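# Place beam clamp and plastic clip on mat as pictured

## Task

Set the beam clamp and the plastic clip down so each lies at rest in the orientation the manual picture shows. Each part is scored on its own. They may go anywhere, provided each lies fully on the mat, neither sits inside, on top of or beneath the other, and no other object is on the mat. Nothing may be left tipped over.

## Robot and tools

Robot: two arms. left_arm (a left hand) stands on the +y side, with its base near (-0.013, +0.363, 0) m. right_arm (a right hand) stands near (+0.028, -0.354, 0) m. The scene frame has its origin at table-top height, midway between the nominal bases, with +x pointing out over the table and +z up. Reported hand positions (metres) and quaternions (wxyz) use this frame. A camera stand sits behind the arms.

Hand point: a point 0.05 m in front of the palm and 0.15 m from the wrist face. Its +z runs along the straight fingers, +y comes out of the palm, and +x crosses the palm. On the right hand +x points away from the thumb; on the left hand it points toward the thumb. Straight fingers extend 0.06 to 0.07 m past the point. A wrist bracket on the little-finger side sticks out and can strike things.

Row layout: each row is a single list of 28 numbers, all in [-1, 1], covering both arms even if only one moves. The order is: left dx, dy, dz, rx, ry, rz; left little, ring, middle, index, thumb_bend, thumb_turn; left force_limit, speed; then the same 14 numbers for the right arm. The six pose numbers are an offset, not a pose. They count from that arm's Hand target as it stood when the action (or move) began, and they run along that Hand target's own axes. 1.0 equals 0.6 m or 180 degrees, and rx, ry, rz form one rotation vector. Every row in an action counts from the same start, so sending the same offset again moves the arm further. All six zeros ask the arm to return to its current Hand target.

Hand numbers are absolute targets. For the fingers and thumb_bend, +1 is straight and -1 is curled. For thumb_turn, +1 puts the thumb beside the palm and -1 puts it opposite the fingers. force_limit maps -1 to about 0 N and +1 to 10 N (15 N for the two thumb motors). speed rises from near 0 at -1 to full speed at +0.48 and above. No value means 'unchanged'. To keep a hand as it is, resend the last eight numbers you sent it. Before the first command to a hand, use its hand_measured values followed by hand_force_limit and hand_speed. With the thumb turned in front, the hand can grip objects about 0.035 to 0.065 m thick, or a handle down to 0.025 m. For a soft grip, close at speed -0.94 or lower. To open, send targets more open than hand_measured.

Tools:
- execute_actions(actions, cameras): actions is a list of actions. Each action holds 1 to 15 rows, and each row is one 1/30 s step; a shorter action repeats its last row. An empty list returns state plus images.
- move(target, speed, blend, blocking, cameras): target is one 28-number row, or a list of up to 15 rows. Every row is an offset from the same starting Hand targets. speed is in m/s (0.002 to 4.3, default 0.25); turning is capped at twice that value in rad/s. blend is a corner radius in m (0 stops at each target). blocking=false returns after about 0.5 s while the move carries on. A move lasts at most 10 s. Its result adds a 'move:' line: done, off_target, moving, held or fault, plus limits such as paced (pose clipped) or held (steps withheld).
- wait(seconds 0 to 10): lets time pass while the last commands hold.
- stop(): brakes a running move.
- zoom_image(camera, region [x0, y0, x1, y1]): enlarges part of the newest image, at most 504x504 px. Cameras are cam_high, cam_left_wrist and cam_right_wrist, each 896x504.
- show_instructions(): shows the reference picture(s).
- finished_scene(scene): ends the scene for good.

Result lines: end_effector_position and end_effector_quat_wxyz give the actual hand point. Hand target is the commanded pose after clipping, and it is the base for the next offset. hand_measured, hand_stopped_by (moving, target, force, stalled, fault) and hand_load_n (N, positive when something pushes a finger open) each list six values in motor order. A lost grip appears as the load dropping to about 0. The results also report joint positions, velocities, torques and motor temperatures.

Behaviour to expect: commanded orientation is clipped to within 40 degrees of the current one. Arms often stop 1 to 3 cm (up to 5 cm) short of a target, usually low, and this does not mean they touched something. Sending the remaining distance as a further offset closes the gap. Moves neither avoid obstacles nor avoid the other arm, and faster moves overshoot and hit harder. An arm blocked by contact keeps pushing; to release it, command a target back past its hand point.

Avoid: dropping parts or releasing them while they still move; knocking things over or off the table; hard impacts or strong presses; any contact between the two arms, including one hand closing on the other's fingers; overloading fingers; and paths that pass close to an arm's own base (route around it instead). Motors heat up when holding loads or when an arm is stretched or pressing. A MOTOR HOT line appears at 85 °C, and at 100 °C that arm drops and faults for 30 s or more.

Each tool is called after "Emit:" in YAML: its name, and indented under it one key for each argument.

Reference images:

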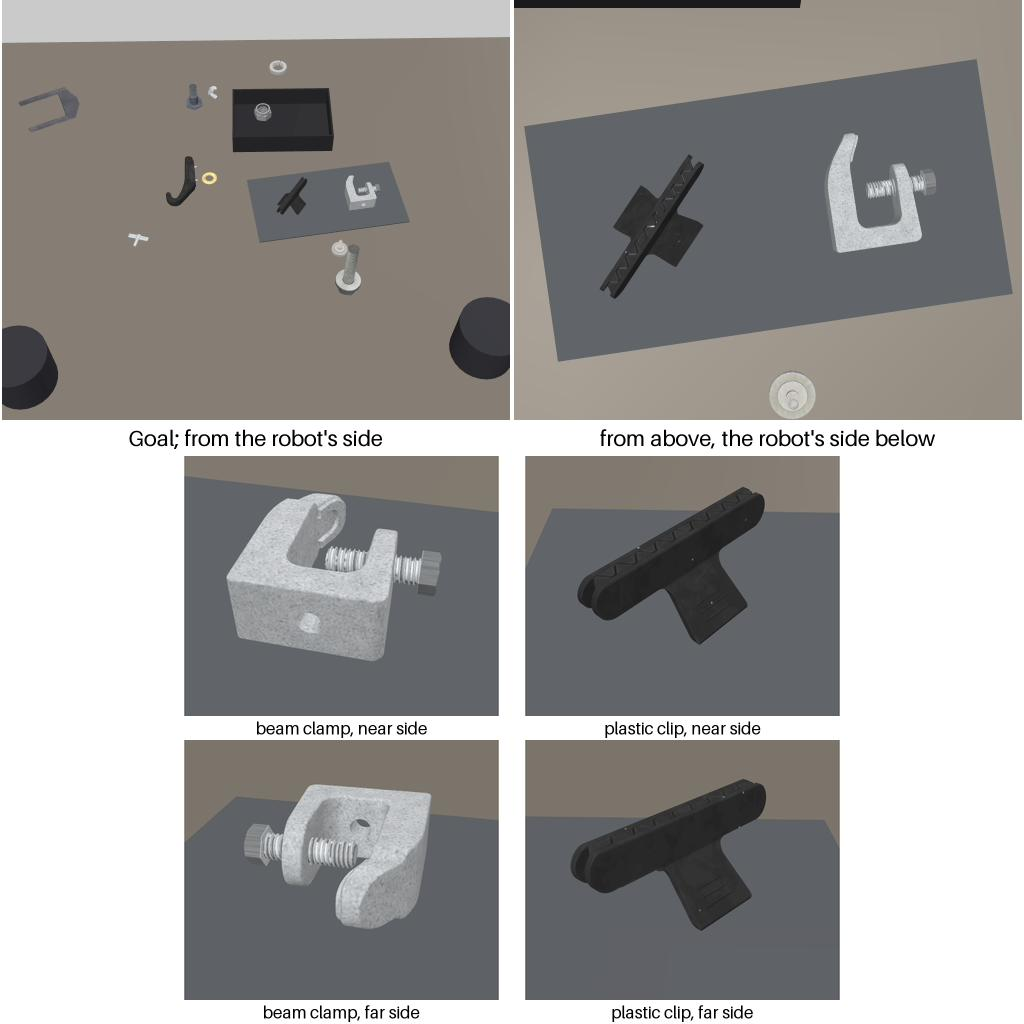

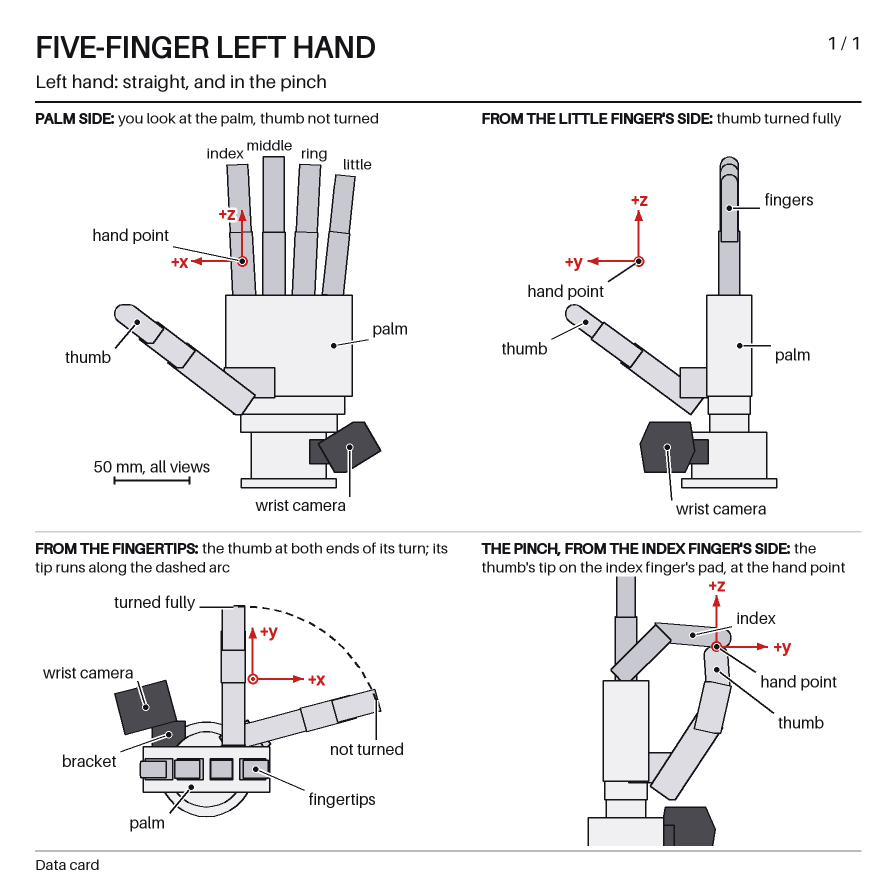

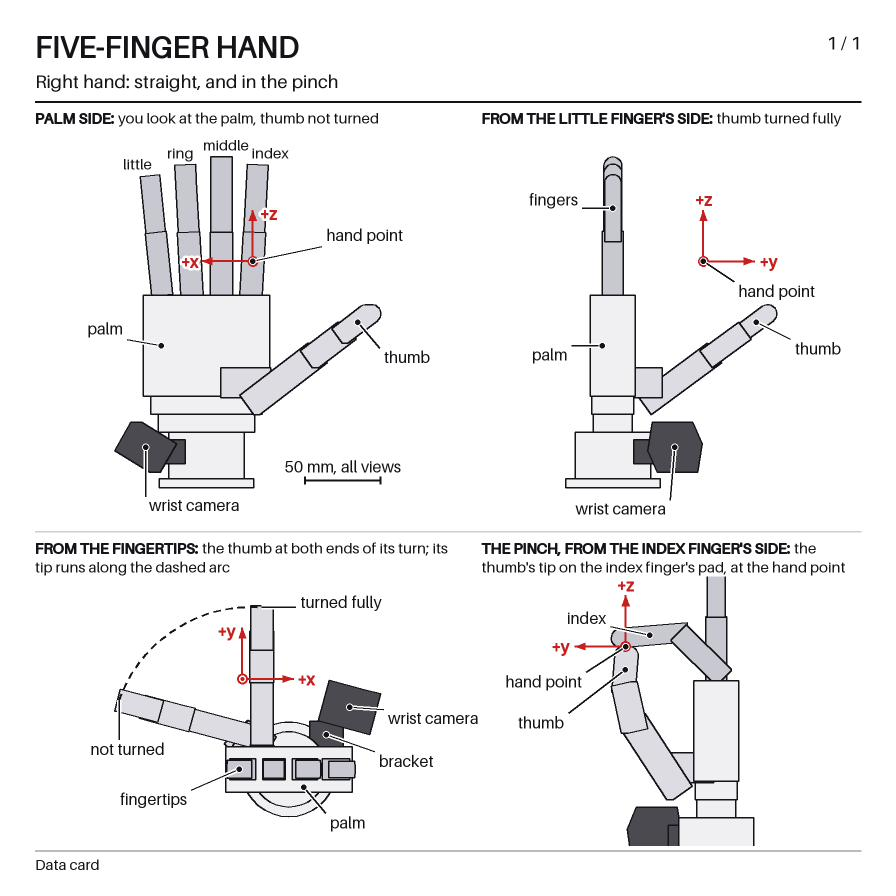

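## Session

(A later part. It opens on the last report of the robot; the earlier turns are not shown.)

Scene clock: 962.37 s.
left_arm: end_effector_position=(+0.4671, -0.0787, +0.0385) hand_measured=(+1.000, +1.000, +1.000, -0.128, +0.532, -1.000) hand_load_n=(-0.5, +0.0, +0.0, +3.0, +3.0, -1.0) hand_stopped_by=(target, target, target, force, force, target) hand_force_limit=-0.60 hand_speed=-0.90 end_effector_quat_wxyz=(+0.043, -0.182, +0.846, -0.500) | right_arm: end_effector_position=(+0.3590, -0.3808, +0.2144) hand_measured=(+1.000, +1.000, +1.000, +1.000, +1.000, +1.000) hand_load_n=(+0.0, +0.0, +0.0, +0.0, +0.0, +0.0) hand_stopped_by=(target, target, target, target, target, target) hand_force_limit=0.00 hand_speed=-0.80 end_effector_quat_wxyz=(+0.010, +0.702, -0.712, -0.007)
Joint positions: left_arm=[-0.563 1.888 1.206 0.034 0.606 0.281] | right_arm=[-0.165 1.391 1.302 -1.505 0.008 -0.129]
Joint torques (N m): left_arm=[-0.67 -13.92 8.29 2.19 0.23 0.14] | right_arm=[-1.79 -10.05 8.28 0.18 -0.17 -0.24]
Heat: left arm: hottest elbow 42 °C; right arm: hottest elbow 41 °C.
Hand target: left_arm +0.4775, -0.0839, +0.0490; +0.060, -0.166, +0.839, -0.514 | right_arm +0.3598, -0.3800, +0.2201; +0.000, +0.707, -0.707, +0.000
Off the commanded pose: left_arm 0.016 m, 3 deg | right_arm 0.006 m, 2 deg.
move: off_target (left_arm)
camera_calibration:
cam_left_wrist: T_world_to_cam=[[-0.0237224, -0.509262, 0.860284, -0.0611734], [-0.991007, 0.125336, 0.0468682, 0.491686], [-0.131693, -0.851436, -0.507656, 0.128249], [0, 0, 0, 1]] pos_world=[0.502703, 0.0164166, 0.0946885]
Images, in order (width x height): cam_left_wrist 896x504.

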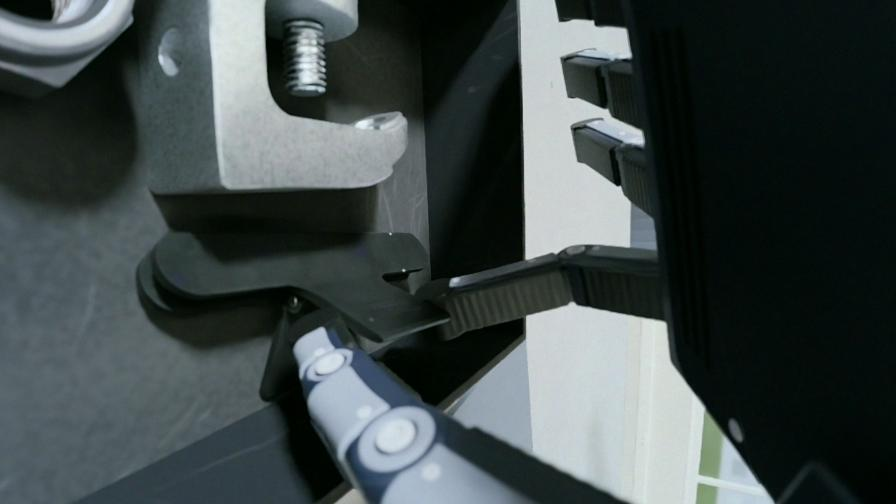

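Emit:
move:
  target:
    - [0,0,0,0,0,0,1,1,1,-0.45,-0.1,-1,-0.35,-0.9,0,0,0,0,0,0,1,1,1,1,1,1,0,-0.8]
    - [0.0092,-0.1177,-0.062,0,0,0,1,1,1,-0.45,-0.1,-1,-0.35,-0.9,0,0,0,0,0,0,1,1,1,1,1,1,0,-0.8]
  cameras: ["cam_left_wrist","cam_high"]
  speed: 0.06

Emit:
zoom_image:
  camera: "cam_left_wrist"
  region: [200, 150, 600, 400]

Scene clock: 984.80 s.
left_arm: end_effector_position=(+0.4595, -0.0739, +0.0894) hand_measured=(+1.000, +1.000, +1.000, -0.134, +0.528, -1.000) hand_load_n=(+0.0, +0.0, +0.0, +0.0, +0.0, +0.0) hand_stopped_by=(target, target, target, force, force, target) hand_force_limit=-0.35 hand_speed=-0.90 end_effector_quat_wxyz=(+0.037, -0.186, +0.849, -0.494) | right_arm: end_effector_position=(+0.3590, -0.3808, +0.2144) hand_measured=(+1.000, +1.000, +1.000, +1.000, +1.000, +1.000) hand_load_n=(+0.0, +0.0, +0.0, +0.0, -0.5, +0.0) hand_stopped_by=(target, target, target, target, target, target) hand_force_limit=0.00 hand_speed=-0.80 end_effector_quat_wxyz=(+0.010, +0.702, -0.712, -0.007)
Joint positions: left_arm=[-0.563 1.794 1.235 -0.109 0.606 0.281] | right_arm=[-0.165 1.391 1.302 -1.505 0.008 -0.129]
Joint torques (N m): left_arm=[-0.5 -15.74 12.44 0.38 0.24 0.19] | right_arm=[-1.67 -10.17 8.27 0.17 -0.17 -0.25]
Heat: left arm: hottest elbow 42 °C; right arm: hottest elbow 41 °C.
Hand target: left_arm +0.4775, -0.0839, +0.1290; +0.060, -0.166, +0.839, -0.514 | right_arm +0.3598, -0.3800, +0.2201; +0.000, +0.707, -0.707, +0.000
Off the commanded pose: left_arm 0.045 m, 4 deg | right_arm 0.006 m, 2 deg.
move: off_target (left_arm)
camera_calibration:
cam_left_wrist: T_world_to_cam=[[-0.00915278, -0.51833, 0.855132, -0.109671], [-0.990053, 0.124764, 0.0650278, 0.479025], [-0.140396, -0.846031, -0.514316, 0.162077], [0, 0, 0, 1]] pos_world=[0.496011, 0.0205114, 0.145992]
Images, in order (width x height): cam_high 896x504, cam_left_wrist 896x504.

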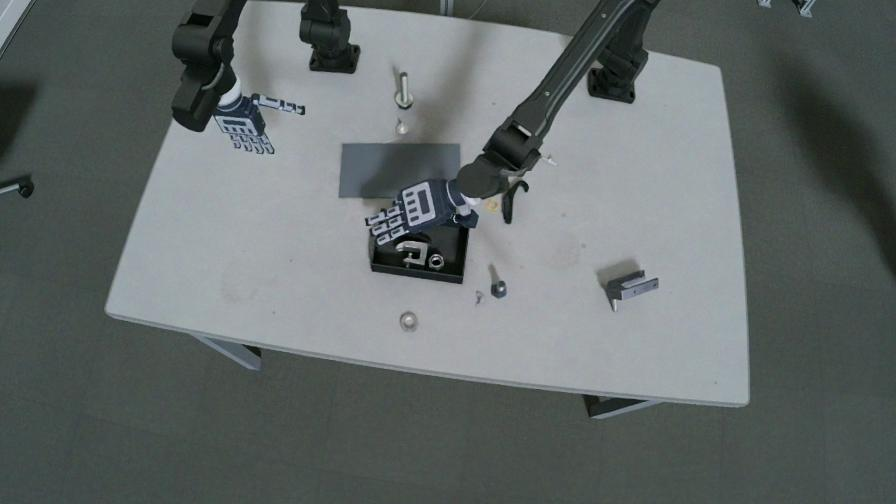

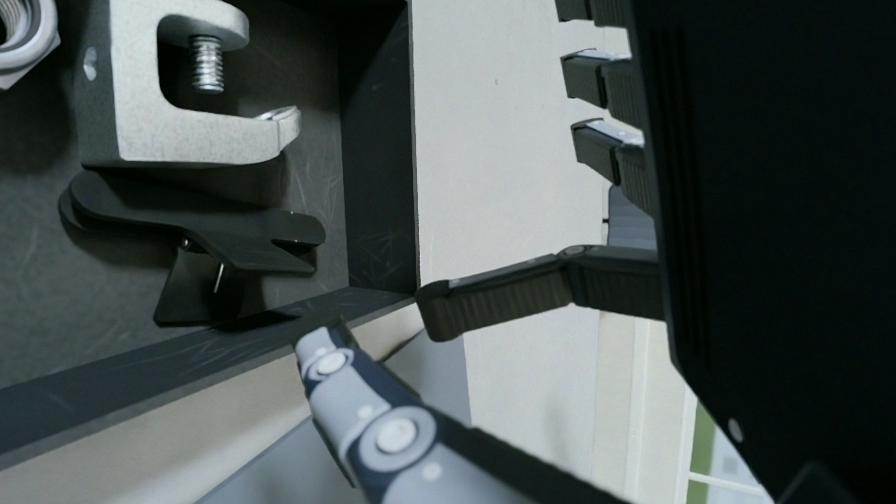

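Scaled by 1.260 from the camera's 896x504 image, which has a finer 1280x720 frame.

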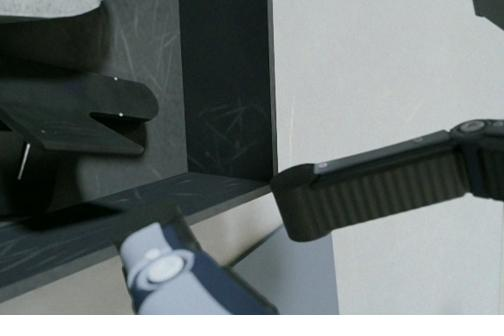

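Emit:
move:
  target: [-0.0173,0.033,-0.015,-0.0618,0.1375,0.1147,-1,-1,-1,0.25,0.76,-0.72,-0.4,0,0,0,0,0,0,0,1,1,1,1,1,1,0,-0.8]
  cameras: ["cam_left_wrist","cam_high"]
  speed: 0.1

Emit:
zoom_image:
  camera: "cam_left_wrist"
  region: [0, 150, 504, 504]

Scene clock: 1152.13 s.
left_arm: end_effector_position=(+0.4609, -0.0593, +0.0939) hand_measured=(-1.000, -1.000, -1.000, +0.250, +0.760, -0.720) hand_load_n=(+0.0, +0.0, +0.0, +0.0, +0.0, +0.0) hand_stopped_by=(target, target, target, target, target, target) hand_force_limit=-0.40 hand_speed=0.00 end_effector_quat_wxyz=(-0.065, +0.081, +0.900, -0.423) | right_arm: end_effector_position=(+0.3590, -0.3808, +0.2144) hand_measured=(+1.000, +1.000, +1.000, +1.000, +1.000, +1.000) hand_load_n=(+0.0, +0.0, +0.0, +0.0, +0.0, +0.0) hand_stopped_by=(target, target, target, target, target, target) hand_force_limit=0.00 hand_speed=-0.80 end_effector_quat_wxyz=(+0.010, +0.702, -0.712, -0.007)
Joint positions: left_arm=[-0.546 1.983 1.667 -0.913 0.833 1.059] | right_arm=[-0.165 1.391 1.302 -1.505 0.008 -0.129]
Joint torques (N m): left_arm=[0.26 -15.38 12.85 -0.38 0.88 0.21] | right_arm=[-1.67 -10.05 8.32 0.16 -0.17 -0.24]
Heat: left arm: hottest elbow 48 °C; right arm: hottest elbow 41 °C.
Hand target: left_arm +0.4805, -0.0645, +0.1150; -0.045, +0.094, +0.894, -0.436 | right_arm +0.3598, -0.3800, +0.2201; +0.000, +0.707, -0.707, +0.000
Off the commanded pose: left_arm 0.029 m, 3 deg | right_arm 0.006 m, 2 deg.
move: off_target (left_arm)
camera_calibration:
cam_left_wrist: T_world_to_cam=[[-0.373892, -0.533076, 0.758969, 0.0704121], [-0.767065, 0.637734, 0.0700439, 0.405522], [-0.52136, -0.55599, -0.647348, 0.382273], [0, 0, 0, 1]] pos_world=[0.53669, -0.00853985, 0.165619]
Images, in order (width x height): cam_high 896x504, cam_left_wrist 896x504.

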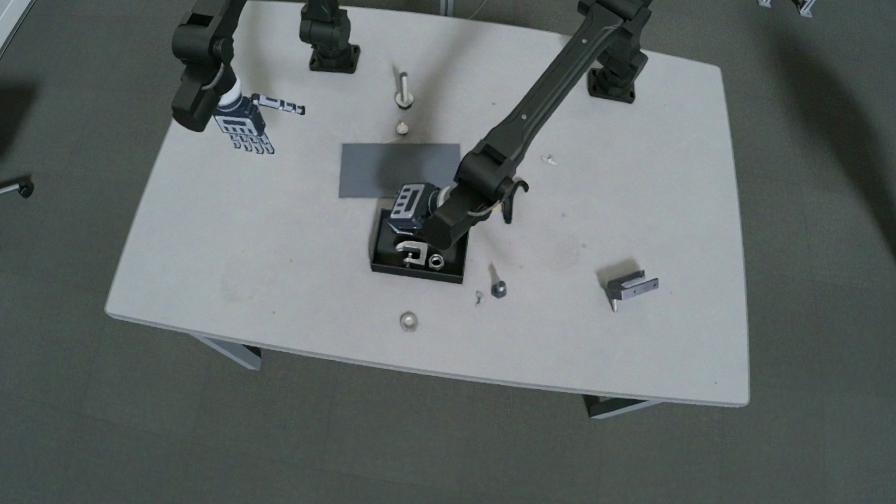

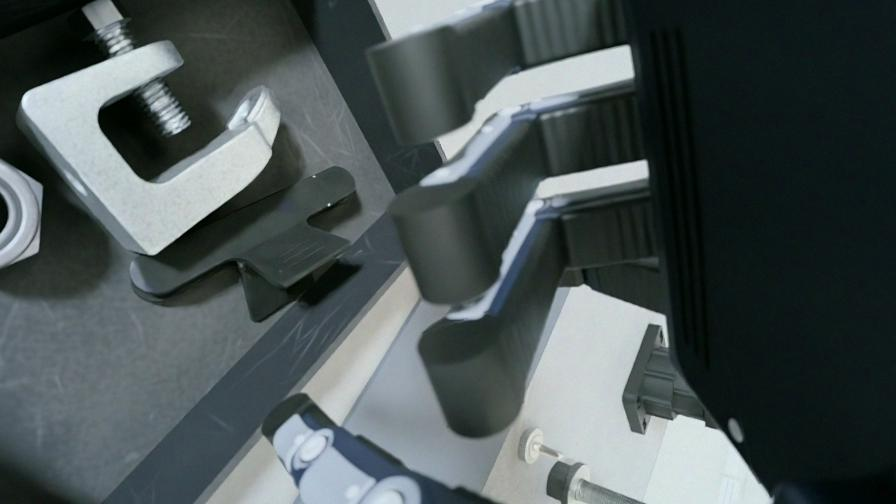

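Scaled by 1.000.

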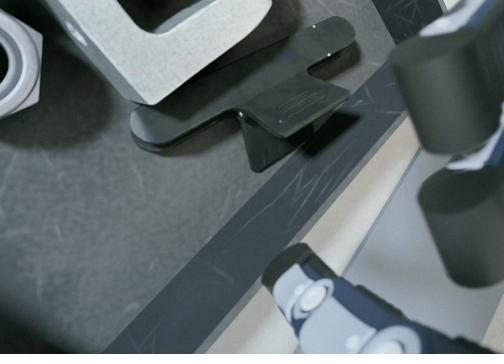

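Emit:
move:
  target: [-0.0225,0.0242,0.0232,0,0,0,-1,-1,-1,0.25,0.76,-0.72,-0.4,0,0,0,0,0,0,0,1,1,1,1,1,1,0,-0.8]
  cameras: ["cam_left_wrist"]
  speed: 0.1

Scene clock: 1192.83 s.
left_arm: end_effector_position=(+0.4691, -0.0619, +0.0697) hand_measured=(-1.000, -1.000, -1.000, +0.250, +0.760, -0.720) hand_load_n=(+0.5, +0.0, +0.0, +0.0, +0.0, +0.0) hand_stopped_by=(target, target, target, target, target, target) hand_force_limit=-0.40 hand_speed=0.00 end_effector_quat_wxyz=(-0.076, +0.077, +0.902, -0.418) | right_arm: end_effector_position=(+0.3590, -0.3808, +0.2144) hand_measured=(+1.000, +1.000, +1.000, +1.000, +1.000, +1.000) hand_load_n=(+0.0, +0.0, +0.0, +0.0, -0.5, +0.0) hand_stopped_by=(target, target, target, target, target, target) hand_force_limit=0.00 hand_speed=-0.80 end_effector_quat_wxyz=(+0.010, +0.702, -0.712, -0.007)
Joint positions: left_arm=[-0.543 2.041 1.697 -0.913 0.835 1.065] | right_arm=[-0.165 1.391 1.302 -1.505 0.008 -0.129]
Joint torques (N m): left_arm=[0.38 -17.14 12.67 0.32 0.9 0.21] | right_arm=[-1.61 -10.17 8.27 0.17 -0.17 -0.24]
Heat: left arm: hottest elbow 49 °C; right arm: hottest elbow 40 °C.
Hand target: left_arm +0.4933, -0.0693, +0.0950; -0.045, +0.094, +0.894, -0.436 | right_arm +0.3598, -0.3800, +0.2201; +0.000, +0.707, -0.707, +0.000
Off the commanded pose: left_arm 0.036 m, 5 deg | right_arm 0.006 m, 2 deg.
move: off_target (left_arm)
camera_calibration:
cam_left_wrist: T_world_to_cam=[[-0.358509, -0.542107, 0.759994, 0.0825863], [-0.764514, 0.637683, 0.0942202, 0.412247], [-0.535713, -0.547248, -0.643064, 0.376367], [0, 0, 0, 1]] pos_world=[0.546401, -0.0121463, 0.140421]
Images, in order (width x height): cam_left_wrist 896x504.

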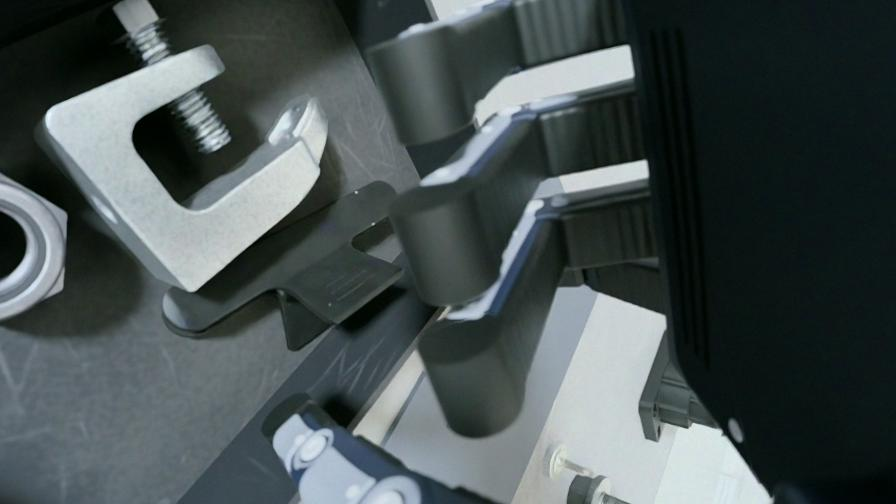

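Emit:
move:
  target: [-0.0101,0.0555,0.0428,0,0,0,-1,-1,-1,0.25,0.76,-0.72,-0.4,0,0,0,0,0,0,0,1,1,1,1,1,1,0,-0.8]
  cameras: ["cam_left_wrist"]
  speed: 0.06

Emit:
zoom_image:
  camera: "cam_left_wrist"
  region: [150, 200, 550, 450]

Scene clock: 1216.53 s.
left_arm: end_effector_position=(+0.4782, -0.0650, +0.0386) hand_measured=(-1.000, -1.000, -1.000, +0.250, +0.760, -0.720) hand_load_n=(+0.0, +0.0, +0.0, +0.0, +0.0, +0.0) hand_stopped_by=(target, target, target, target, target, target) hand_force_limit=-0.40 hand_speed=0.00 end_effector_quat_wxyz=(-0.074, +0.079, +0.901, -0.420) | right_arm: end_effector_position=(+0.3590, -0.3808, +0.2144) hand_measured=(+1.000, +1.000, +1.000, +1.000, +1.000, +1.000) hand_load_n=(+0.0, +0.0, +0.0, +0.0, +0.0, +0.0) hand_stopped_by=(target, target, target, target, target, target) hand_force_limit=0.00 hand_speed=-0.80 end_effector_quat_wxyz=(+0.010, +0.702, -0.712, -0.007)
Joint positions: left_arm=[-0.54 2.094 1.697 -0.859 0.836 1.071] | right_arm=[-0.165 1.391 1.302 -1.505 0.008 -0.129]
Joint torques (N m): left_arm=[0.73 -17.14 10.47 1.06 0.9 0.23] | right_arm=[-1.67 -10.17 8.27 0.14 -0.17 -0.24]
Heat: left arm: hottest elbow 49 °C; right arm: hottest elbow 40 °C.
Hand target: left_arm +0.4993, -0.0703, +0.0529; -0.045, +0.094, +0.894, -0.436 | right_arm +0.3598, -0.3800, +0.2201; +0.000, +0.707, -0.707, +0.000
Off the commanded pose: left_arm 0.026 m, 4 deg | right_arm 0.006 m, 2 deg.
move: off_target (left_arm)
camera_calibration:
cam_left_wrist: T_world_to_cam=[[-0.363072, -0.539133, 0.759944, 0.110107], [-0.76414, 0.638986, 0.0882434, 0.424253], [-0.533168, -0.548665, -0.643971, 0.358297], [0, 0, 0, 1]] pos_world=[0.555199, -0.0151446, 0.10962]
Images, in order (width x height): cam_left_wrist 896x504.

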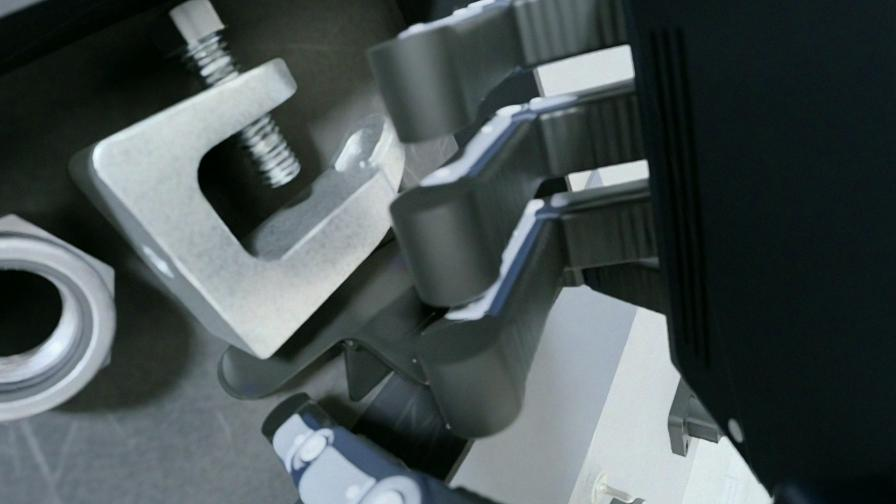

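Scaled by 1.260 from the camera's 896x504 image, which has a finer 1280x720 frame.

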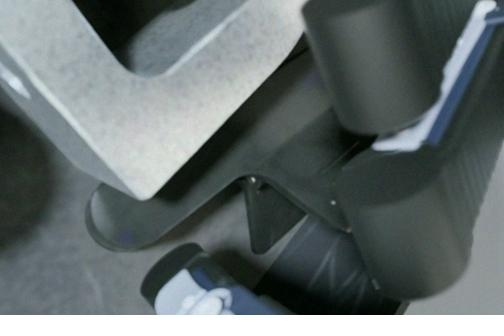

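Emit:
move:
  target: [0.014,0.0197,0.0127,0,0,0,-1,-1,-1,0.25,0.76,-0.72,-0.4,0,0,0,0,0,0,0,1,1,1,1,1,1,0,-0.8]
  cameras: ["cam_left_wrist"]
  speed: 0.06

Scene clock: 1239.90 s.
left_arm: end_effector_position=(+0.4813, -0.0689, +0.0346) hand_measured=(-1.000, -1.000, -1.000, +0.250, +0.760, -0.720) hand_load_n=(+0.0, +0.0, +0.0, +0.0, +0.0, +0.0) hand_stopped_by=(target, target, target, target, target, target) hand_force_limit=-0.40 hand_speed=0.00 end_effector_quat_wxyz=(-0.063, +0.086, +0.897, -0.430) | right_arm: end_effector_position=(+0.3590, -0.3808, +0.2144) hand_measured=(+1.000, +1.000, +1.000, +1.000, +1.000, +1.000) hand_load_n=(+0.0, +0.0, +0.0, +0.0, +0.0, +0.0) hand_stopped_by=(target, target, target, target, target, target) hand_force_limit=0.00 hand_speed=-0.80 end_effector_quat_wxyz=(+0.010, +0.702, -0.712, -0.007)
Joint positions: left_arm=[-0.54 2.094 1.68 -0.81 0.847 1.071] | right_arm=[-0.165 1.391 1.302 -1.505 0.008 -0.129]
Joint torques (N m): left_arm=[0.5 -17.03 7.83 1.07 0.34 0.13] | right_arm=[-1.67 -10.11 8.29 0.17 -0.17 -0.24]
Heat: left arm: hottest elbow 48 °C; right arm: hottest elbow 40 °C.
Hand target: left_arm +0.4914, -0.0673, +0.0389; -0.045, +0.094, +0.894, -0.436 | right_arm +0.3598, -0.3800, +0.2201; +0.000, +0.707, -0.707, +0.000
Off the commanded pose: left_arm 0.011 m, 2 deg | right_arm 0.006 m, 2 deg.
move: off_target (left_arm)
camera_calibration:
cam_left_wrist: T_world_to_cam=[[-0.382195, -0.518656, 0.764802, 0.122589], [-0.763504, 0.643471, 0.0548281, 0.430649], [-0.520565, -0.562975, -0.641928, 0.348145], [0, 0, 0, 1]] pos_world=[0.556887, -0.0175316, 0.106116]
Images, in order (width x height): cam_left_wrist 896x504.

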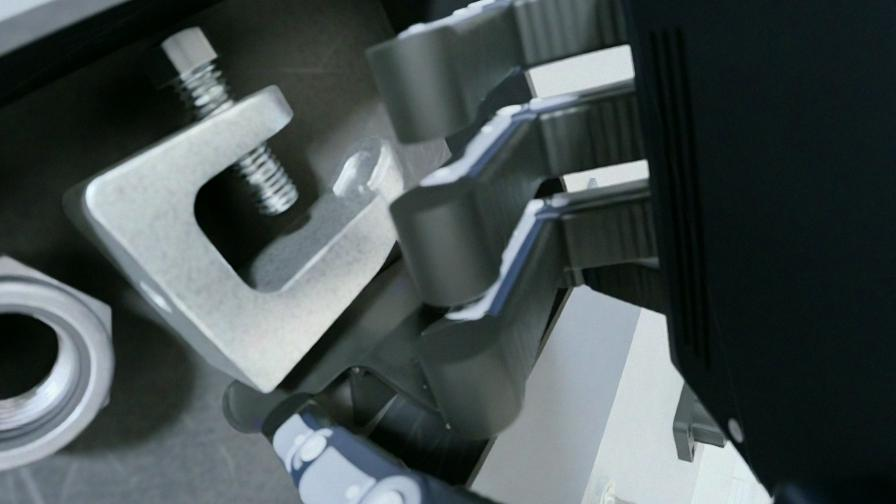

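Emit:
move:
  target: [0.0373,0.0198,0.0097,0,0,0,-1,-1,-1,0.25,0.76,-0.72,-0.4,0,0,0,0,0,0,0,1,1,1,1,1,1,0,-0.8]
  cameras: ["cam_left_wrist"]
  speed: 0.06

Scene clock: 1256.10 s.
left_arm: end_effector_position=(+0.4663, -0.0556, +0.0209) hand_measured=(-1.000, -1.000, -1.000, +0.250, +0.760, -0.720) hand_load_n=(+0.0, +0.0, +0.0, +0.5, +0.0, +0.0) hand_stopped_by=(target, target, target, target, target, target) hand_force_limit=-0.40 hand_speed=0.00 end_effector_quat_wxyz=(-0.058, +0.085, +0.896, -0.432) | right_arm: end_effector_position=(+0.3590, -0.3808, +0.2144) hand_measured=(+1.000, +1.000, +1.000, +1.000, +1.000, +1.000) hand_load_n=(+0.0, +0.0, +0.0, +0.0, +0.0, +0.0) hand_stopped_by=(target, target, target, target, target, target) hand_force_limit=0.00 hand_speed=-0.80 end_effector_quat_wxyz=(+0.010, +0.702, -0.712, -0.007)
Joint positions: left_arm=[-0.534 2.055 1.574 -0.733 0.847 1.071] | right_arm=[-0.165 1.391 1.302 -1.505 0.008 -0.129]
Joint torques (N m): left_arm=[0.44 -17.2 7.73 1.13 0.26 0.05] | right_arm=[-1.67 -10.05 8.27 0.17 -0.17 -0.24]
Heat: left arm: hottest elbow 47 °C; right arm: hottest elbow 40 °C.
Hand target: left_arm +0.4701, -0.0600, +0.0260; -0.045, +0.094, +0.894, -0.436 | right_arm +0.3598, -0.3800, +0.2201; +0.000, +0.707, -0.707, +0.000
Off the commanded pose: left_arm 0.008 m, 2 deg | right_arm 0.006 m, 2 deg.
move: done
camera_calibration:
cam_left_wrist: T_world_to_cam=[[-0.385106, -0.517454, 0.764156, 0.135764], [-0.767831, 0.639016, 0.045757, 0.413268], [-0.511985, -0.569122, -0.643406, 0.334734], [0, 0, 0, 1]] pos_world=[0.540982, -0.00332927, 0.0927153]
Images, in order (width x height): cam_left_wrist 896x504.

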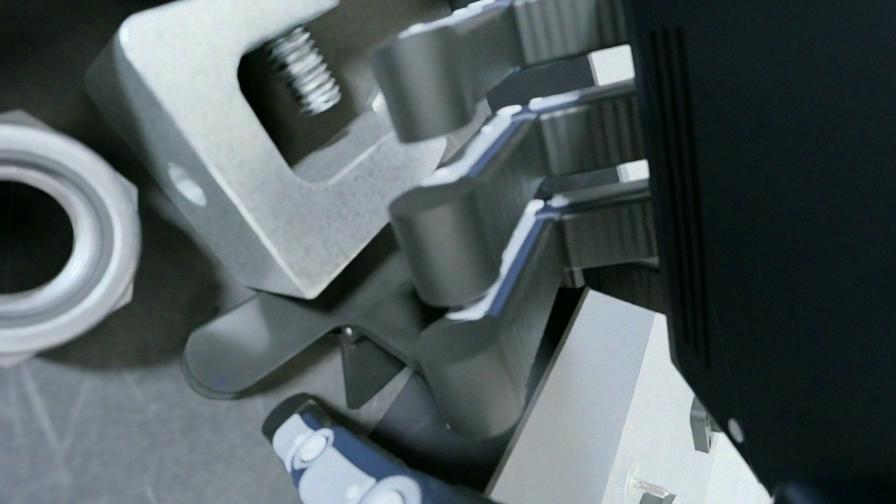

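Emit:
move:
  target: [-0.0275,-0.0148,-0.0515,0,0,0,-1,-1,-1,0.25,0.76,-0.72,-0.4,0,0,0,0,0,0,0,1,1,1,1,1,1,0,-0.8]
  cameras: ["cam_left_wrist"]
  speed: 0.06

Scene clock: 1291.93 s.
left_arm: end_effector_position=(+0.4715, -0.0340, +0.0249) hand_measured=(-1.000, -1.000, -1.000, +0.250, +0.760, -0.720) hand_load_n=(+0.0, +0.0, +0.0, +0.0, +0.0, +0.0) hand_stopped_by=(target, target, target, target, target, target) hand_force_limit=-0.40 hand_speed=0.00 end_effector_quat_wxyz=(-0.069, +0.075, +0.901, -0.422) | right_arm: end_effector_position=(+0.3590, -0.3808, +0.2144) hand_measured=(+1.000, +1.000, +1.000, +1.000, +1.000, +1.000) hand_load_n=(+0.0, +0.0, +0.0, +0.0, +0.0, +0.0) hand_stopped_by=(target, target, target, target, target, target) hand_force_limit=0.00 hand_speed=-0.80 end_effector_quat_wxyz=(+0.010, +0.702, -0.712, -0.007)
Joint positions: left_arm=[-0.501 2.055 1.592 -0.815 0.847 1.108] | right_arm=[-0.165 1.391 1.302 -1.505 0.008 -0.129]
Joint torques (N m): left_arm=[0.38 -17.26 12.08 -0.51 0.86 0.17] | right_arm=[-1.73 -10.11 8.31 0.18 -0.17 -0.24]
Heat: left arm: hottest elbow 45 °C; right arm: hottest elbow 40 °C.
Hand target: left_arm +0.4901, -0.0449, +0.0520; -0.045, +0.094, +0.894, -0.436 | right_arm +0.3598, -0.3800, +0.2201; +0.000, +0.707, -0.707, +0.000
Off the commanded pose: left_arm 0.035 m, 4 deg | right_arm 0.006 m, 2 deg.
move: off_target (left_arm)
camera_calibration:
cam_left_wrist: T_world_to_cam=[[-0.359703, -0.53922, 0.761482, 0.133259], [-0.771902, 0.630455, 0.0818123, 0.404033], [-0.524195, -0.558361, -0.643002, 0.358239], [0, 0, 0, 1]] pos_world=[0.547595, 0.0171582, 0.0958196]
Images, in order (width x height): cam_left_wrist 896x504.

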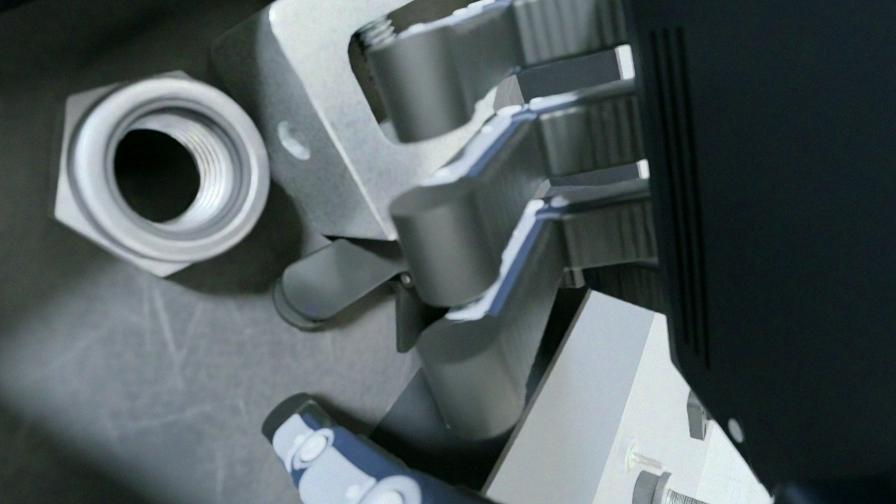

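Emit:
move:
  target: [-0.0158,-0.1008,-0.055,0,0,0,-1,-1,-1,0.25,0.76,-0.72,-0.4,0,0,0,0,0,0,0,1,1,1,1,1,1,0,-0.8]
  cameras: ["cam_left_wrist"]
  speed: 0.1

Scene clock: 1324.17 s.
left_arm: end_effector_position=(+0.4862, -0.0420, +0.0812) hand_measured=(-1.000, -1.000, -1.000, +0.250, +0.760, -0.720) hand_load_n=(+0.0, +0.5, +0.0, +0.0, +0.0, +0.0) hand_stopped_by=(target, target, target, target, target, target) hand_force_limit=-0.40 hand_speed=0.00 end_effector_quat_wxyz=(-0.070, +0.074, +0.901, -0.422) | right_arm: end_effector_position=(+0.3590, -0.3808, +0.2144) hand_measured=(+1.000, +1.000, +1.000, +1.000, +1.000, +1.000) hand_load_n=(+0.0, +0.0, +0.0, +0.0, +0.0, +0.0) hand_stopped_by=(target, target, target, target, target, target) hand_force_limit=0.00 hand_speed=-0.80 end_effector_quat_wxyz=(+0.010, +0.702, -0.712, -0.007)
Joint positions: left_arm=[-0.501 2.041 1.729 -0.968 0.847 1.108] | right_arm=[-0.165 1.391 1.302 -1.505 0.008 -0.129]
Joint torques (N m): left_arm=[-0.38 -18.2 12.79 -0.53 0.66 -0.02] | right_arm=[-1.55 -10.17 8.27 0.18 -0.17 -0.23]
Motor temperatures (°C): left_arm=[26 39 49 28 30 26] | right_arm=[28 31 40 29 27 26]
Heat: left arm: hottest elbow 49 °C; right arm: hottest elbow 40 °C.
Hand target: left_arm +0.4970, -0.0579, +0.1200; -0.045, +0.094, +0.894, -0.436 | right_arm +0.3598, -0.3800, +0.2201; +0.000, +0.707, -0.707, +0.000
Off the commanded pose: left_arm 0.043 m, 4 deg | right_arm 0.006 m, 2 deg.
move: off_target (left_arm)
camera_calibration:
cam_left_wrist: T_world_to_cam=[[-0.357576, -0.540337, 0.761693, 0.0902724], [-0.771711, 0.630289, 0.0848413, 0.415555], [-0.525929, -0.55747, -0.64236, 0.398586], [0, 0, 0, 1]] pos_world=[0.562596, 0.00905742, 0.15202]
Images, in order (width x height): cam_left_wrist 896x504.

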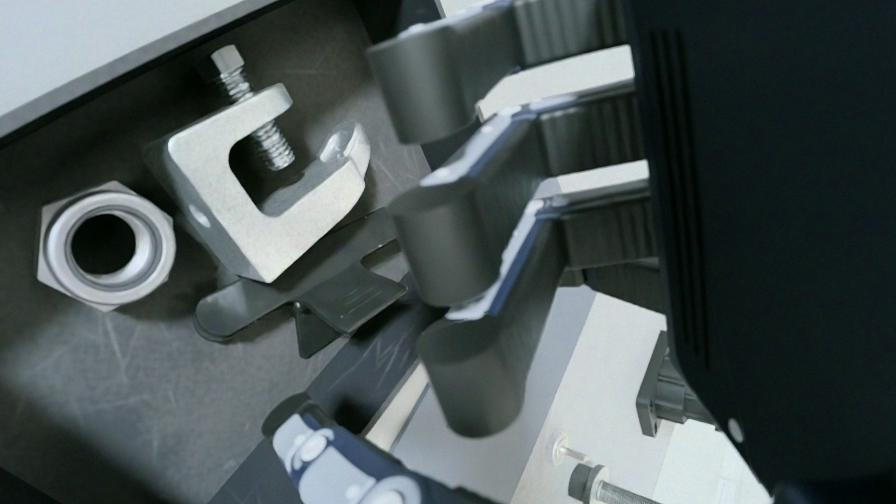

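Emit:
move:
  target: [0.004,0.054,0.039,0,0,0,-1,-1,-1,0.25,0.76,-0.72,-0.4,0,0,0,0,0,0,0,1,1,1,1,1,1,0,-0.8]
  speed: 0.06

Scene clock: 1354.70 s.
left_arm: end_effector_position=(+0.4911, -0.0446, +0.0747) hand_measured=(-1.000, -1.000, -1.000, +0.250, +0.760, -0.720) hand_load_n=(+0.0, +0.0, +0.0, +0.0, +0.0, +0.0) hand_stopped_by=(target, target, target, target, target, target) hand_force_limit=-0.40 hand_speed=0.00 end_effector_quat_wxyz=(-0.058, +0.080, +0.899, -0.427) | right_arm: end_effector_position=(+0.3590, -0.3808, +0.2144) hand_measured=(+1.000, +1.000, +1.000, +1.000, +1.000, +1.000) hand_load_n=(+0.0, +0.0, +0.0, +0.0, +0.0, +0.5) hand_stopped_by=(target, target, target, target, target, target) hand_force_limit=0.00 hand_speed=-0.80 end_effector_quat_wxyz=(+0.010, +0.702, -0.712, -0.007)
Joint positions: left_arm=[-0.501 2.043 1.712 -0.919 0.847 1.108] | right_arm=[-0.165 1.391 1.302 -1.505 0.008 -0.129]
Joint torques (N m): left_arm=[-0.56 -16.09 9.05 1.18 0.72 0.06] | right_arm=[-1.61 -10.23 8.27 0.16 -0.17 -0.24]
Heat: left arm: hottest elbow 48 °C; right arm: hottest elbow 40 °C.
Hand target: left_arm +0.4950, -0.0559, +0.0800; -0.045, +0.094, +0.894, -0.436 | right_arm +0.3598, -0.3800, +0.2201; +0.000, +0.707, -0.707, +0.000
Off the commanded pose: left_arm 0.013 m, 2 deg | right_arm 0.006 m, 2 deg.
move: off_target (left_arm)

Emit:
wait:
  seconds: 0.1
  cameras: ["cam_left_wrist"]

Scene clock: 1402.37 s.
left_arm: end_effector_position=(+0.4911, -0.0446, +0.0747) hand_measured=(-1.000, -1.000, -1.000, +0.250, +0.760, -0.720) hand_load_n=(+0.0, +0.0, +0.0, +0.0, +0.0, +0.0) hand_stopped_by=(target, target, target, target, target, target) hand_force_limit=-0.40 hand_speed=0.00 end_effector_quat_wxyz=(-0.058, +0.080, +0.899, -0.427) | right_arm: end_effector_position=(+0.3590, -0.3808, +0.2144) hand_measured=(+1.000, +1.000, +1.000, +1.000, +1.000, +1.000) hand_load_n=(+0.0, +0.0, +0.0, +0.0, +0.0, +0.0) hand_stopped_by=(target, target, target, target, target, target) hand_force_limit=0.00 hand_speed=-0.80 end_effector_quat_wxyz=(+0.010, +0.702, -0.712, -0.007)
Joint positions: left_arm=[-0.501 2.043 1.712 -0.919 0.847 1.108] | right_arm=[-0.165 1.391 1.302 -1.505 0.008 -0.129]
Joint torques (N m): left_arm=[-1.14 -16.73 8.94 1.11 0.66 -0.02] | right_arm=[-1.73 -10.17 8.27 0.18 -0.16 -0.24]
Heat: left arm: hottest elbow 46 °C; right arm: hottest elbow 40 °C.
Hand target: left_arm +0.4950, -0.0559, +0.0800; -0.045, +0.094, +0.894, -0.436 | right_arm +0.3598, -0.3800, +0.2201; +0.000, +0.707, -0.707, +0.000
Off the commanded pose: left_arm 0.013 m, 2 deg | right_arm 0.006 m, 2 deg.
wait: 0.10 s; at rest from the start
camera_calibration:
cam_left_wrist: T_world_to_cam=[[-0.378165, -0.529238, 0.759538, 0.106321], [-0.773551, 0.631361, 0.0547845, 0.42475], [-0.508537, -0.566824, -0.648151, 0.387011], [0, 0, 0, 1]] pos_world=[0.565582, 0.00746496, 0.146817]
Images, in order (width x height): cam_left_wrist 896x504.

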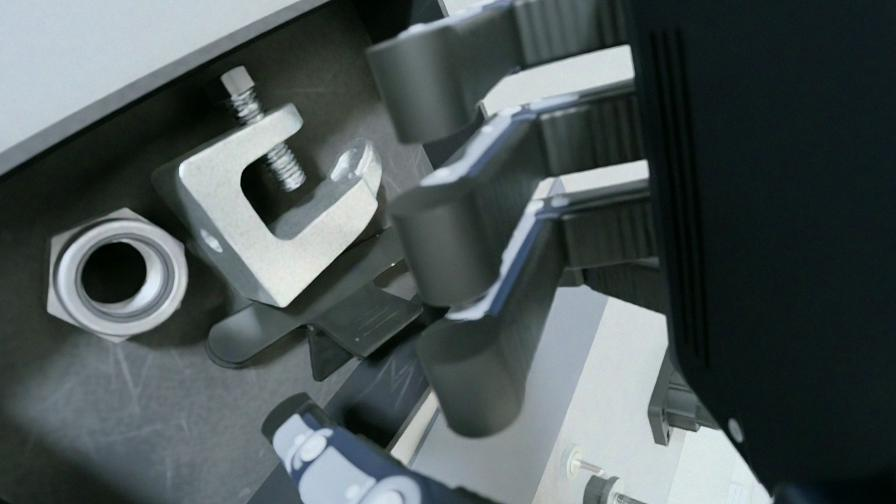

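Emit:
move:
  target: [0.01162,0.04408,0.04645,0,0,0,-1,-1,-1,0.25,0.76,-0.72,-0.4,0,0,0,0,0,0,0,1,1,1,1,1,1,0,-0.8]
  speed: 0.06
  cameras: ["cam_left_wrist"]

Scene clock: 1449.93 s.
left_arm: end_effector_position=(+0.4830, -0.0493, +0.0370) hand_measured=(-1.000, -1.000, -1.000, +0.250, +0.760, -0.720) hand_load_n=(+0.0, +0.0, +0.5, +0.0, +0.0, +0.0) hand_stopped_by=(target, target, target, target, target, target) hand_force_limit=-0.40 hand_speed=0.00 end_effector_quat_wxyz=(-0.057, +0.085, +0.898, -0.429) | right_arm: end_effector_position=(+0.3590, -0.3808, +0.2144) hand_measured=(+1.000, +1.000, +1.000, +1.000, +1.000, +1.000) hand_load_n=(+0.0, +0.0, +0.0, +0.0, +0.0, +0.0) hand_stopped_by=(target, target, target, target, target, target) hand_force_limit=0.00 hand_speed=-0.80 end_effector_quat_wxyz=(+0.010, +0.702, -0.712, -0.007)
Joint positions: left_arm=[-0.514 2.066 1.643 -0.815 0.847 1.102] | right_arm=[-0.165 1.391 1.302 -1.505 0.008 -0.129]
Joint torques (N m): left_arm=[-1.03 -16.15 8.62 1.16 0.46 -0.11] | right_arm=[-1.61 -10.17 8.28 0.18 -0.17 -0.24]
Heat: left arm: hottest elbow 46 °C; right arm: hottest elbow 40 °C.
Hand target: left_arm +0.4870, -0.0600, +0.0420; -0.045, +0.094, +0.894, -0.436 | right_arm +0.3598, -0.3800, +0.2201; +0.000, +0.707, -0.707, +0.000
Off the commanded pose: left_arm 0.012 m, 2 deg | right_arm 0.006 m, 2 deg.
move: off_target (left_arm)
camera_calibration:
cam_left_wrist: T_world_to_cam=[[-0.387209, -0.522331, 0.759763, 0.134096], [-0.768515, 0.638102, 0.0470207, 0.421717], [-0.509367, -0.565682, -0.648498, 0.356249], [0, 0, 0, 1]] pos_world=[0.55748, 0.00246763, 0.109316]
Images, in order (width x height): cam_left_wrist 896x504.

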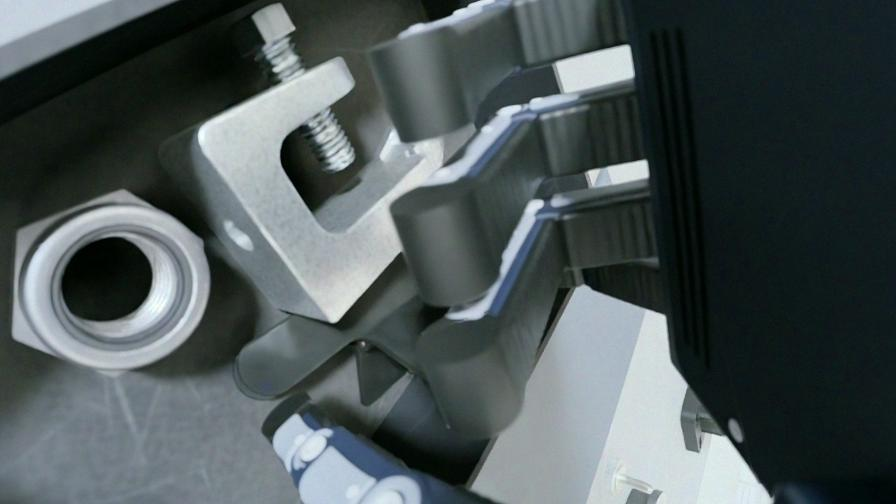

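Emit:
move:
  target: [-0.00652,0.0061,0.00301,0,0,0,-1,-1,-1,0.25,0.76,-0.72,-0.4,0,0,0,0,0,0,0,1,1,1,1,1,1,0,-0.8]
  speed: 0.05

Emit:
wait:
  seconds: 0.1

Scene clock: 1503.37 s.
left_arm: end_effector_position=(+0.4830, -0.0493, +0.0370) hand_measured=(-1.000, -1.000, -1.000, +0.250, +0.760, -0.720) hand_load_n=(+0.0, +0.0, +0.0, -0.5, +0.0, +0.0) hand_stopped_by=(target, target, target, target, target, target) hand_force_limit=-0.40 hand_speed=0.00 end_effector_quat_wxyz=(-0.057, +0.085, +0.898, -0.429) | right_arm: end_effector_position=(+0.3590, -0.3808, +0.2144) hand_measured=(+1.000, +1.000, +1.000, +1.000, +1.000, +1.000) hand_load_n=(+0.0, +0.0, +0.0, +0.0, +0.0, +0.0) hand_stopped_by=(target, target, target, target, target, target) hand_force_limit=0.00 hand_speed=-0.80 end_effector_quat_wxyz=(+0.010, +0.702, -0.712, -0.007)
Joint positions: left_arm=[-0.514 2.066 1.643 -0.815 0.847 1.102] | right_arm=[-0.165 1.391 1.302 -1.505 0.008 -0.129]
Joint torques (N m): left_arm=[-0.38 -15.62 9.51 1.1 0.55 -0.04] | right_arm=[-1.61 -10.11 8.25 0.16 -0.17 -0.24]
Heat: left arm: hottest elbow 46 °C; right arm: hottest elbow 40 °C.
Hand target: left_arm +0.4910, -0.0600, +0.0380; -0.045, +0.094, +0.894, -0.436 | right_arm +0.3598, -0.3800, +0.2201; +0.000, +0.707, -0.707, +0.000
Off the commanded pose: left_arm 0.013 m, 2 deg | right_arm 0.006 m, 2 deg.
move: off_target (left_arm)

Scene clock: 1503.47 s.
left_arm: end_effector_position=(+0.4830, -0.0493, +0.0370) hand_measured=(-1.000, -1.000, -1.000, +0.250, +0.760, -0.720) hand_load_n=(+0.5, +0.5, +0.0, +0.0, +0.0, +0.0) hand_stopped_by=(target, target, target, target, target, target) hand_force_limit=-0.40 hand_speed=0.00 end_effector_quat_wxyz=(-0.057, +0.085, +0.898, -0.429) | right_arm: end_effector_position=(+0.3590, -0.3808, +0.2144) hand_measured=(+1.000, +1.000, +1.000, +1.000, +1.000, +1.000) hand_load_n=(+0.0, +0.0, +0.0, +0.0, +0.0, +0.0) hand_stopped_by=(target, target, target, target, target, target) hand_force_limit=0.00 hand_speed=-0.80 end_effector_quat_wxyz=(+0.010, +0.702, -0.712, -0.007)
Joint positions: left_arm=[-0.514 2.066 1.643 -0.815 0.847 1.102] | right_arm=[-0.165 1.391 1.302 -1.505 0.008 -0.129]
Joint torques (N m): left_arm=[-0.56 -15.44 9.5 1.09 0.55 -0.03] | right_arm=[-1.67 -10.05 8.28 0.13 -0.17 -0.23]
Heat: left arm: hottest elbow 46 °C; right arm: hottest elbow 40 °C.
Hand target: left_arm +0.4910, -0.0600, +0.0380; -0.045, +0.094, +0.894, -0.436 | right_arm +0.3598, -0.3800, +0.2201; +0.000, +0.707, -0.707, +0.000
Off the commanded pose: left_arm 0.013 m, 2 deg | right_arm 0.006 m, 2 deg.
wait: 0.10 s; no rest

Emit:
move:
  target: [-0.00652,0.0022,-0.00001,0,0,0,-1,-1,-1,0.25,0.76,-0.72,-0.4,0,0,0,0,0,0,0,1,1,1,1,1,1,0,-0.8]
  speed: 0.05

Scene clock: 1512.13 s.
left_arm: end_effector_position=(+0.4827, -0.0495, +0.0363) hand_measured=(-1.000, -1.000, -1.000, +0.250, +0.760, -0.720) hand_load_n=(+0.0, +0.5, +0.5, -1.0, +0.0, +0.0) hand_stopped_by=(target, target, target, target, target, target) hand_force_limit=-0.40 hand_speed=0.00 end_effector_quat_wxyz=(-0.058, +0.085, +0.897, -0.429) | right_arm: end_effector_position=(+0.3590, -0.3808, +0.2144) hand_measured=(+1.000, +1.000, +1.000, +1.000, +1.000, +1.000) hand_load_n=(+0.0, +0.0, +0.0, +0.0, +0.0, +0.0) hand_stopped_by=(target, target, target, target, target, target) hand_force_limit=0.00 hand_speed=-0.80 end_effector_quat_wxyz=(+0.010, +0.702, -0.712, -0.007)
Joint positions: left_arm=[-0.514 2.068 1.643 -0.815 0.849 1.102] | right_arm=[-0.165 1.391 1.302 -1.505 0.008 -0.129]
Joint torques (N m): left_arm=[-0.44 -14.92 10.56 0.92 0.53 0.04] | right_arm=[-1.67 -10.17 8.29 0.17 -0.17 -0.24]
Heat: left arm: hottest elbow 46 °C; right arm: hottest elbow 40 °C.
Hand target: left_arm +0.4950, -0.0600, +0.0370; -0.045, +0.094, +0.894, -0.436 | right_arm +0.3598, -0.3800, +0.2201; +0.000, +0.707, -0.707, +0.000
Off the commanded pose: left_arm 0.016 m, 2 deg | right_arm 0.006 m, 2 deg.
move: off_target (left_arm)

Emit:
move:
  target: [-0.0163,0.00213,-0.00273,0,0,0,-1,-1,-1,0.25,0.76,-0.72,-0.4,0,0,0,0,0,0,0,1,1,1,1,1,1,0,-0.8]
  speed: 0.05

Scene clock: 1521.20 s.
left_arm: end_effector_position=(+0.4902, -0.0550, +0.0357) hand_measured=(-1.000, -1.000, -1.000, +0.250, +0.760, -0.720) hand_load_n=(+0.0, +0.0, +0.0, -0.5, +0.0, +0.0) hand_stopped_by=(target, target, target, target, target, target) hand_force_limit=-0.40 hand_speed=0.00 end_effector_quat_wxyz=(-0.056, +0.087, +0.895, -0.434) | right_arm: end_effector_position=(+0.3590, -0.3808, +0.2144) hand_measured=(+1.000, +1.000, +1.000, +1.000, +1.000, +1.000) hand_load_n=(+0.0, +0.0, +0.0, +0.0, +0.0, +0.0) hand_stopped_by=(target, target, target, target, target, target) hand_force_limit=0.00 hand_speed=-0.80 end_effector_quat_wxyz=(+0.010, +0.702, -0.712, -0.007)
Joint positions: left_arm=[-0.514 2.087 1.672 -0.815 0.856 1.1] | right_arm=[-0.165 1.391 1.302 -1.505 0.008 -0.129]
Joint torques (N m): left_arm=[-0.09 -14.97 11.4 -0.02 0.32 0.16] | right_arm=[-1.67 -10.11 8.28 0.2 -0.17 -0.24]
Heat: left arm: hottest elbow 47 °C; right arm: hottest elbow 40 °C.
Hand target: left_arm +0.5050, -0.0600, +0.0370; -0.045, +0.094, +0.894, -0.436 | right_arm +0.3598, -0.3800, +0.2201; +0.000, +0.707, -0.707, +0.000
Off the commanded pose: left_arm 0.016 m, 1 deg | right_arm 0.006 m, 2 deg.
move: off_target (left_arm)

Emit:
move:
  target: [0,0,0,0,0,0,-1,-1,-1,-0.3,0.1,-0.72,-0.6,-0.9,0,0,0,0,0,0,1,1,1,1,1,1,0,-0.8]
  speed: 0.05
  cameras: ["cam_left_wrist"]

Scene clock: 1537.57 s.
left_arm: end_effector_position=(+0.4881, -0.0583, +0.0288) hand_measured=(-1.000, -1.000, -1.000, -0.214, +0.100, -0.720) hand_load_n=(+0.0, +0.0, +0.0, -0.5, +0.5, +1.0) hand_stopped_by=(target, target, target, force, target, target) hand_force_limit=-0.60 hand_speed=-0.90 end_effector_quat_wxyz=(-0.061, +0.088, +0.895, -0.432) | right_arm: end_effector_position=(+0.3590, -0.3808, +0.2144) hand_measured=(+1.000, +1.000, +1.000, +1.000, +1.000, +1.000) hand_load_n=(+0.0, +0.0, +0.0, +0.0, +0.0, +0.0) hand_stopped_by=(target, target, target, target, target, target) hand_force_limit=0.00 hand_speed=-0.80 end_effector_quat_wxyz=(+0.010, +0.702, -0.712, -0.007)
Joint positions: left_arm=[-0.52 2.101 1.677 -0.815 0.856 1.102] | right_arm=[-0.165 1.391 1.302 -1.505 0.008 -0.129]
Joint torques (N m): left_arm=[0.09 -16.32 11.02 -0.13 0.32 0.13] | right_arm=[-1.67 -10.17 8.27 0.17 -0.17 -0.24]
Heat: left arm: hottest elbow 47 °C; right arm: hottest elbow 40 °C.
Hand target: left_arm +0.5050, -0.0600, +0.0370; -0.045, +0.094, +0.894, -0.436 | right_arm +0.3598, -0.3800, +0.2201; +0.000, +0.707, -0.707, +0.000
Off the commanded pose: left_arm 0.019 m, 2 deg | right_arm 0.006 m, 2 deg.
move: off_target (left_arm)
camera_calibration:
cam_left_wrist: T_world_to_cam=[[-0.387734, -0.513573, 0.765445, 0.138126], [-0.762384, 0.645426, 0.0468622, 0.429153], [-0.518105, -0.565393, -0.641793, 0.352534], [0, 0, 0, 1]] pos_world=[0.563385, -0.00672869, 0.100415]
Images, in order (width x height): cam_left_wrist 896x504.

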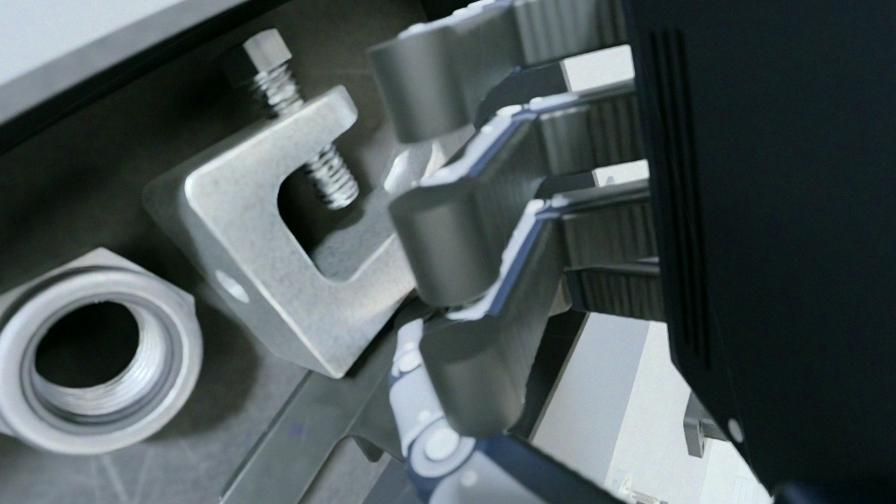

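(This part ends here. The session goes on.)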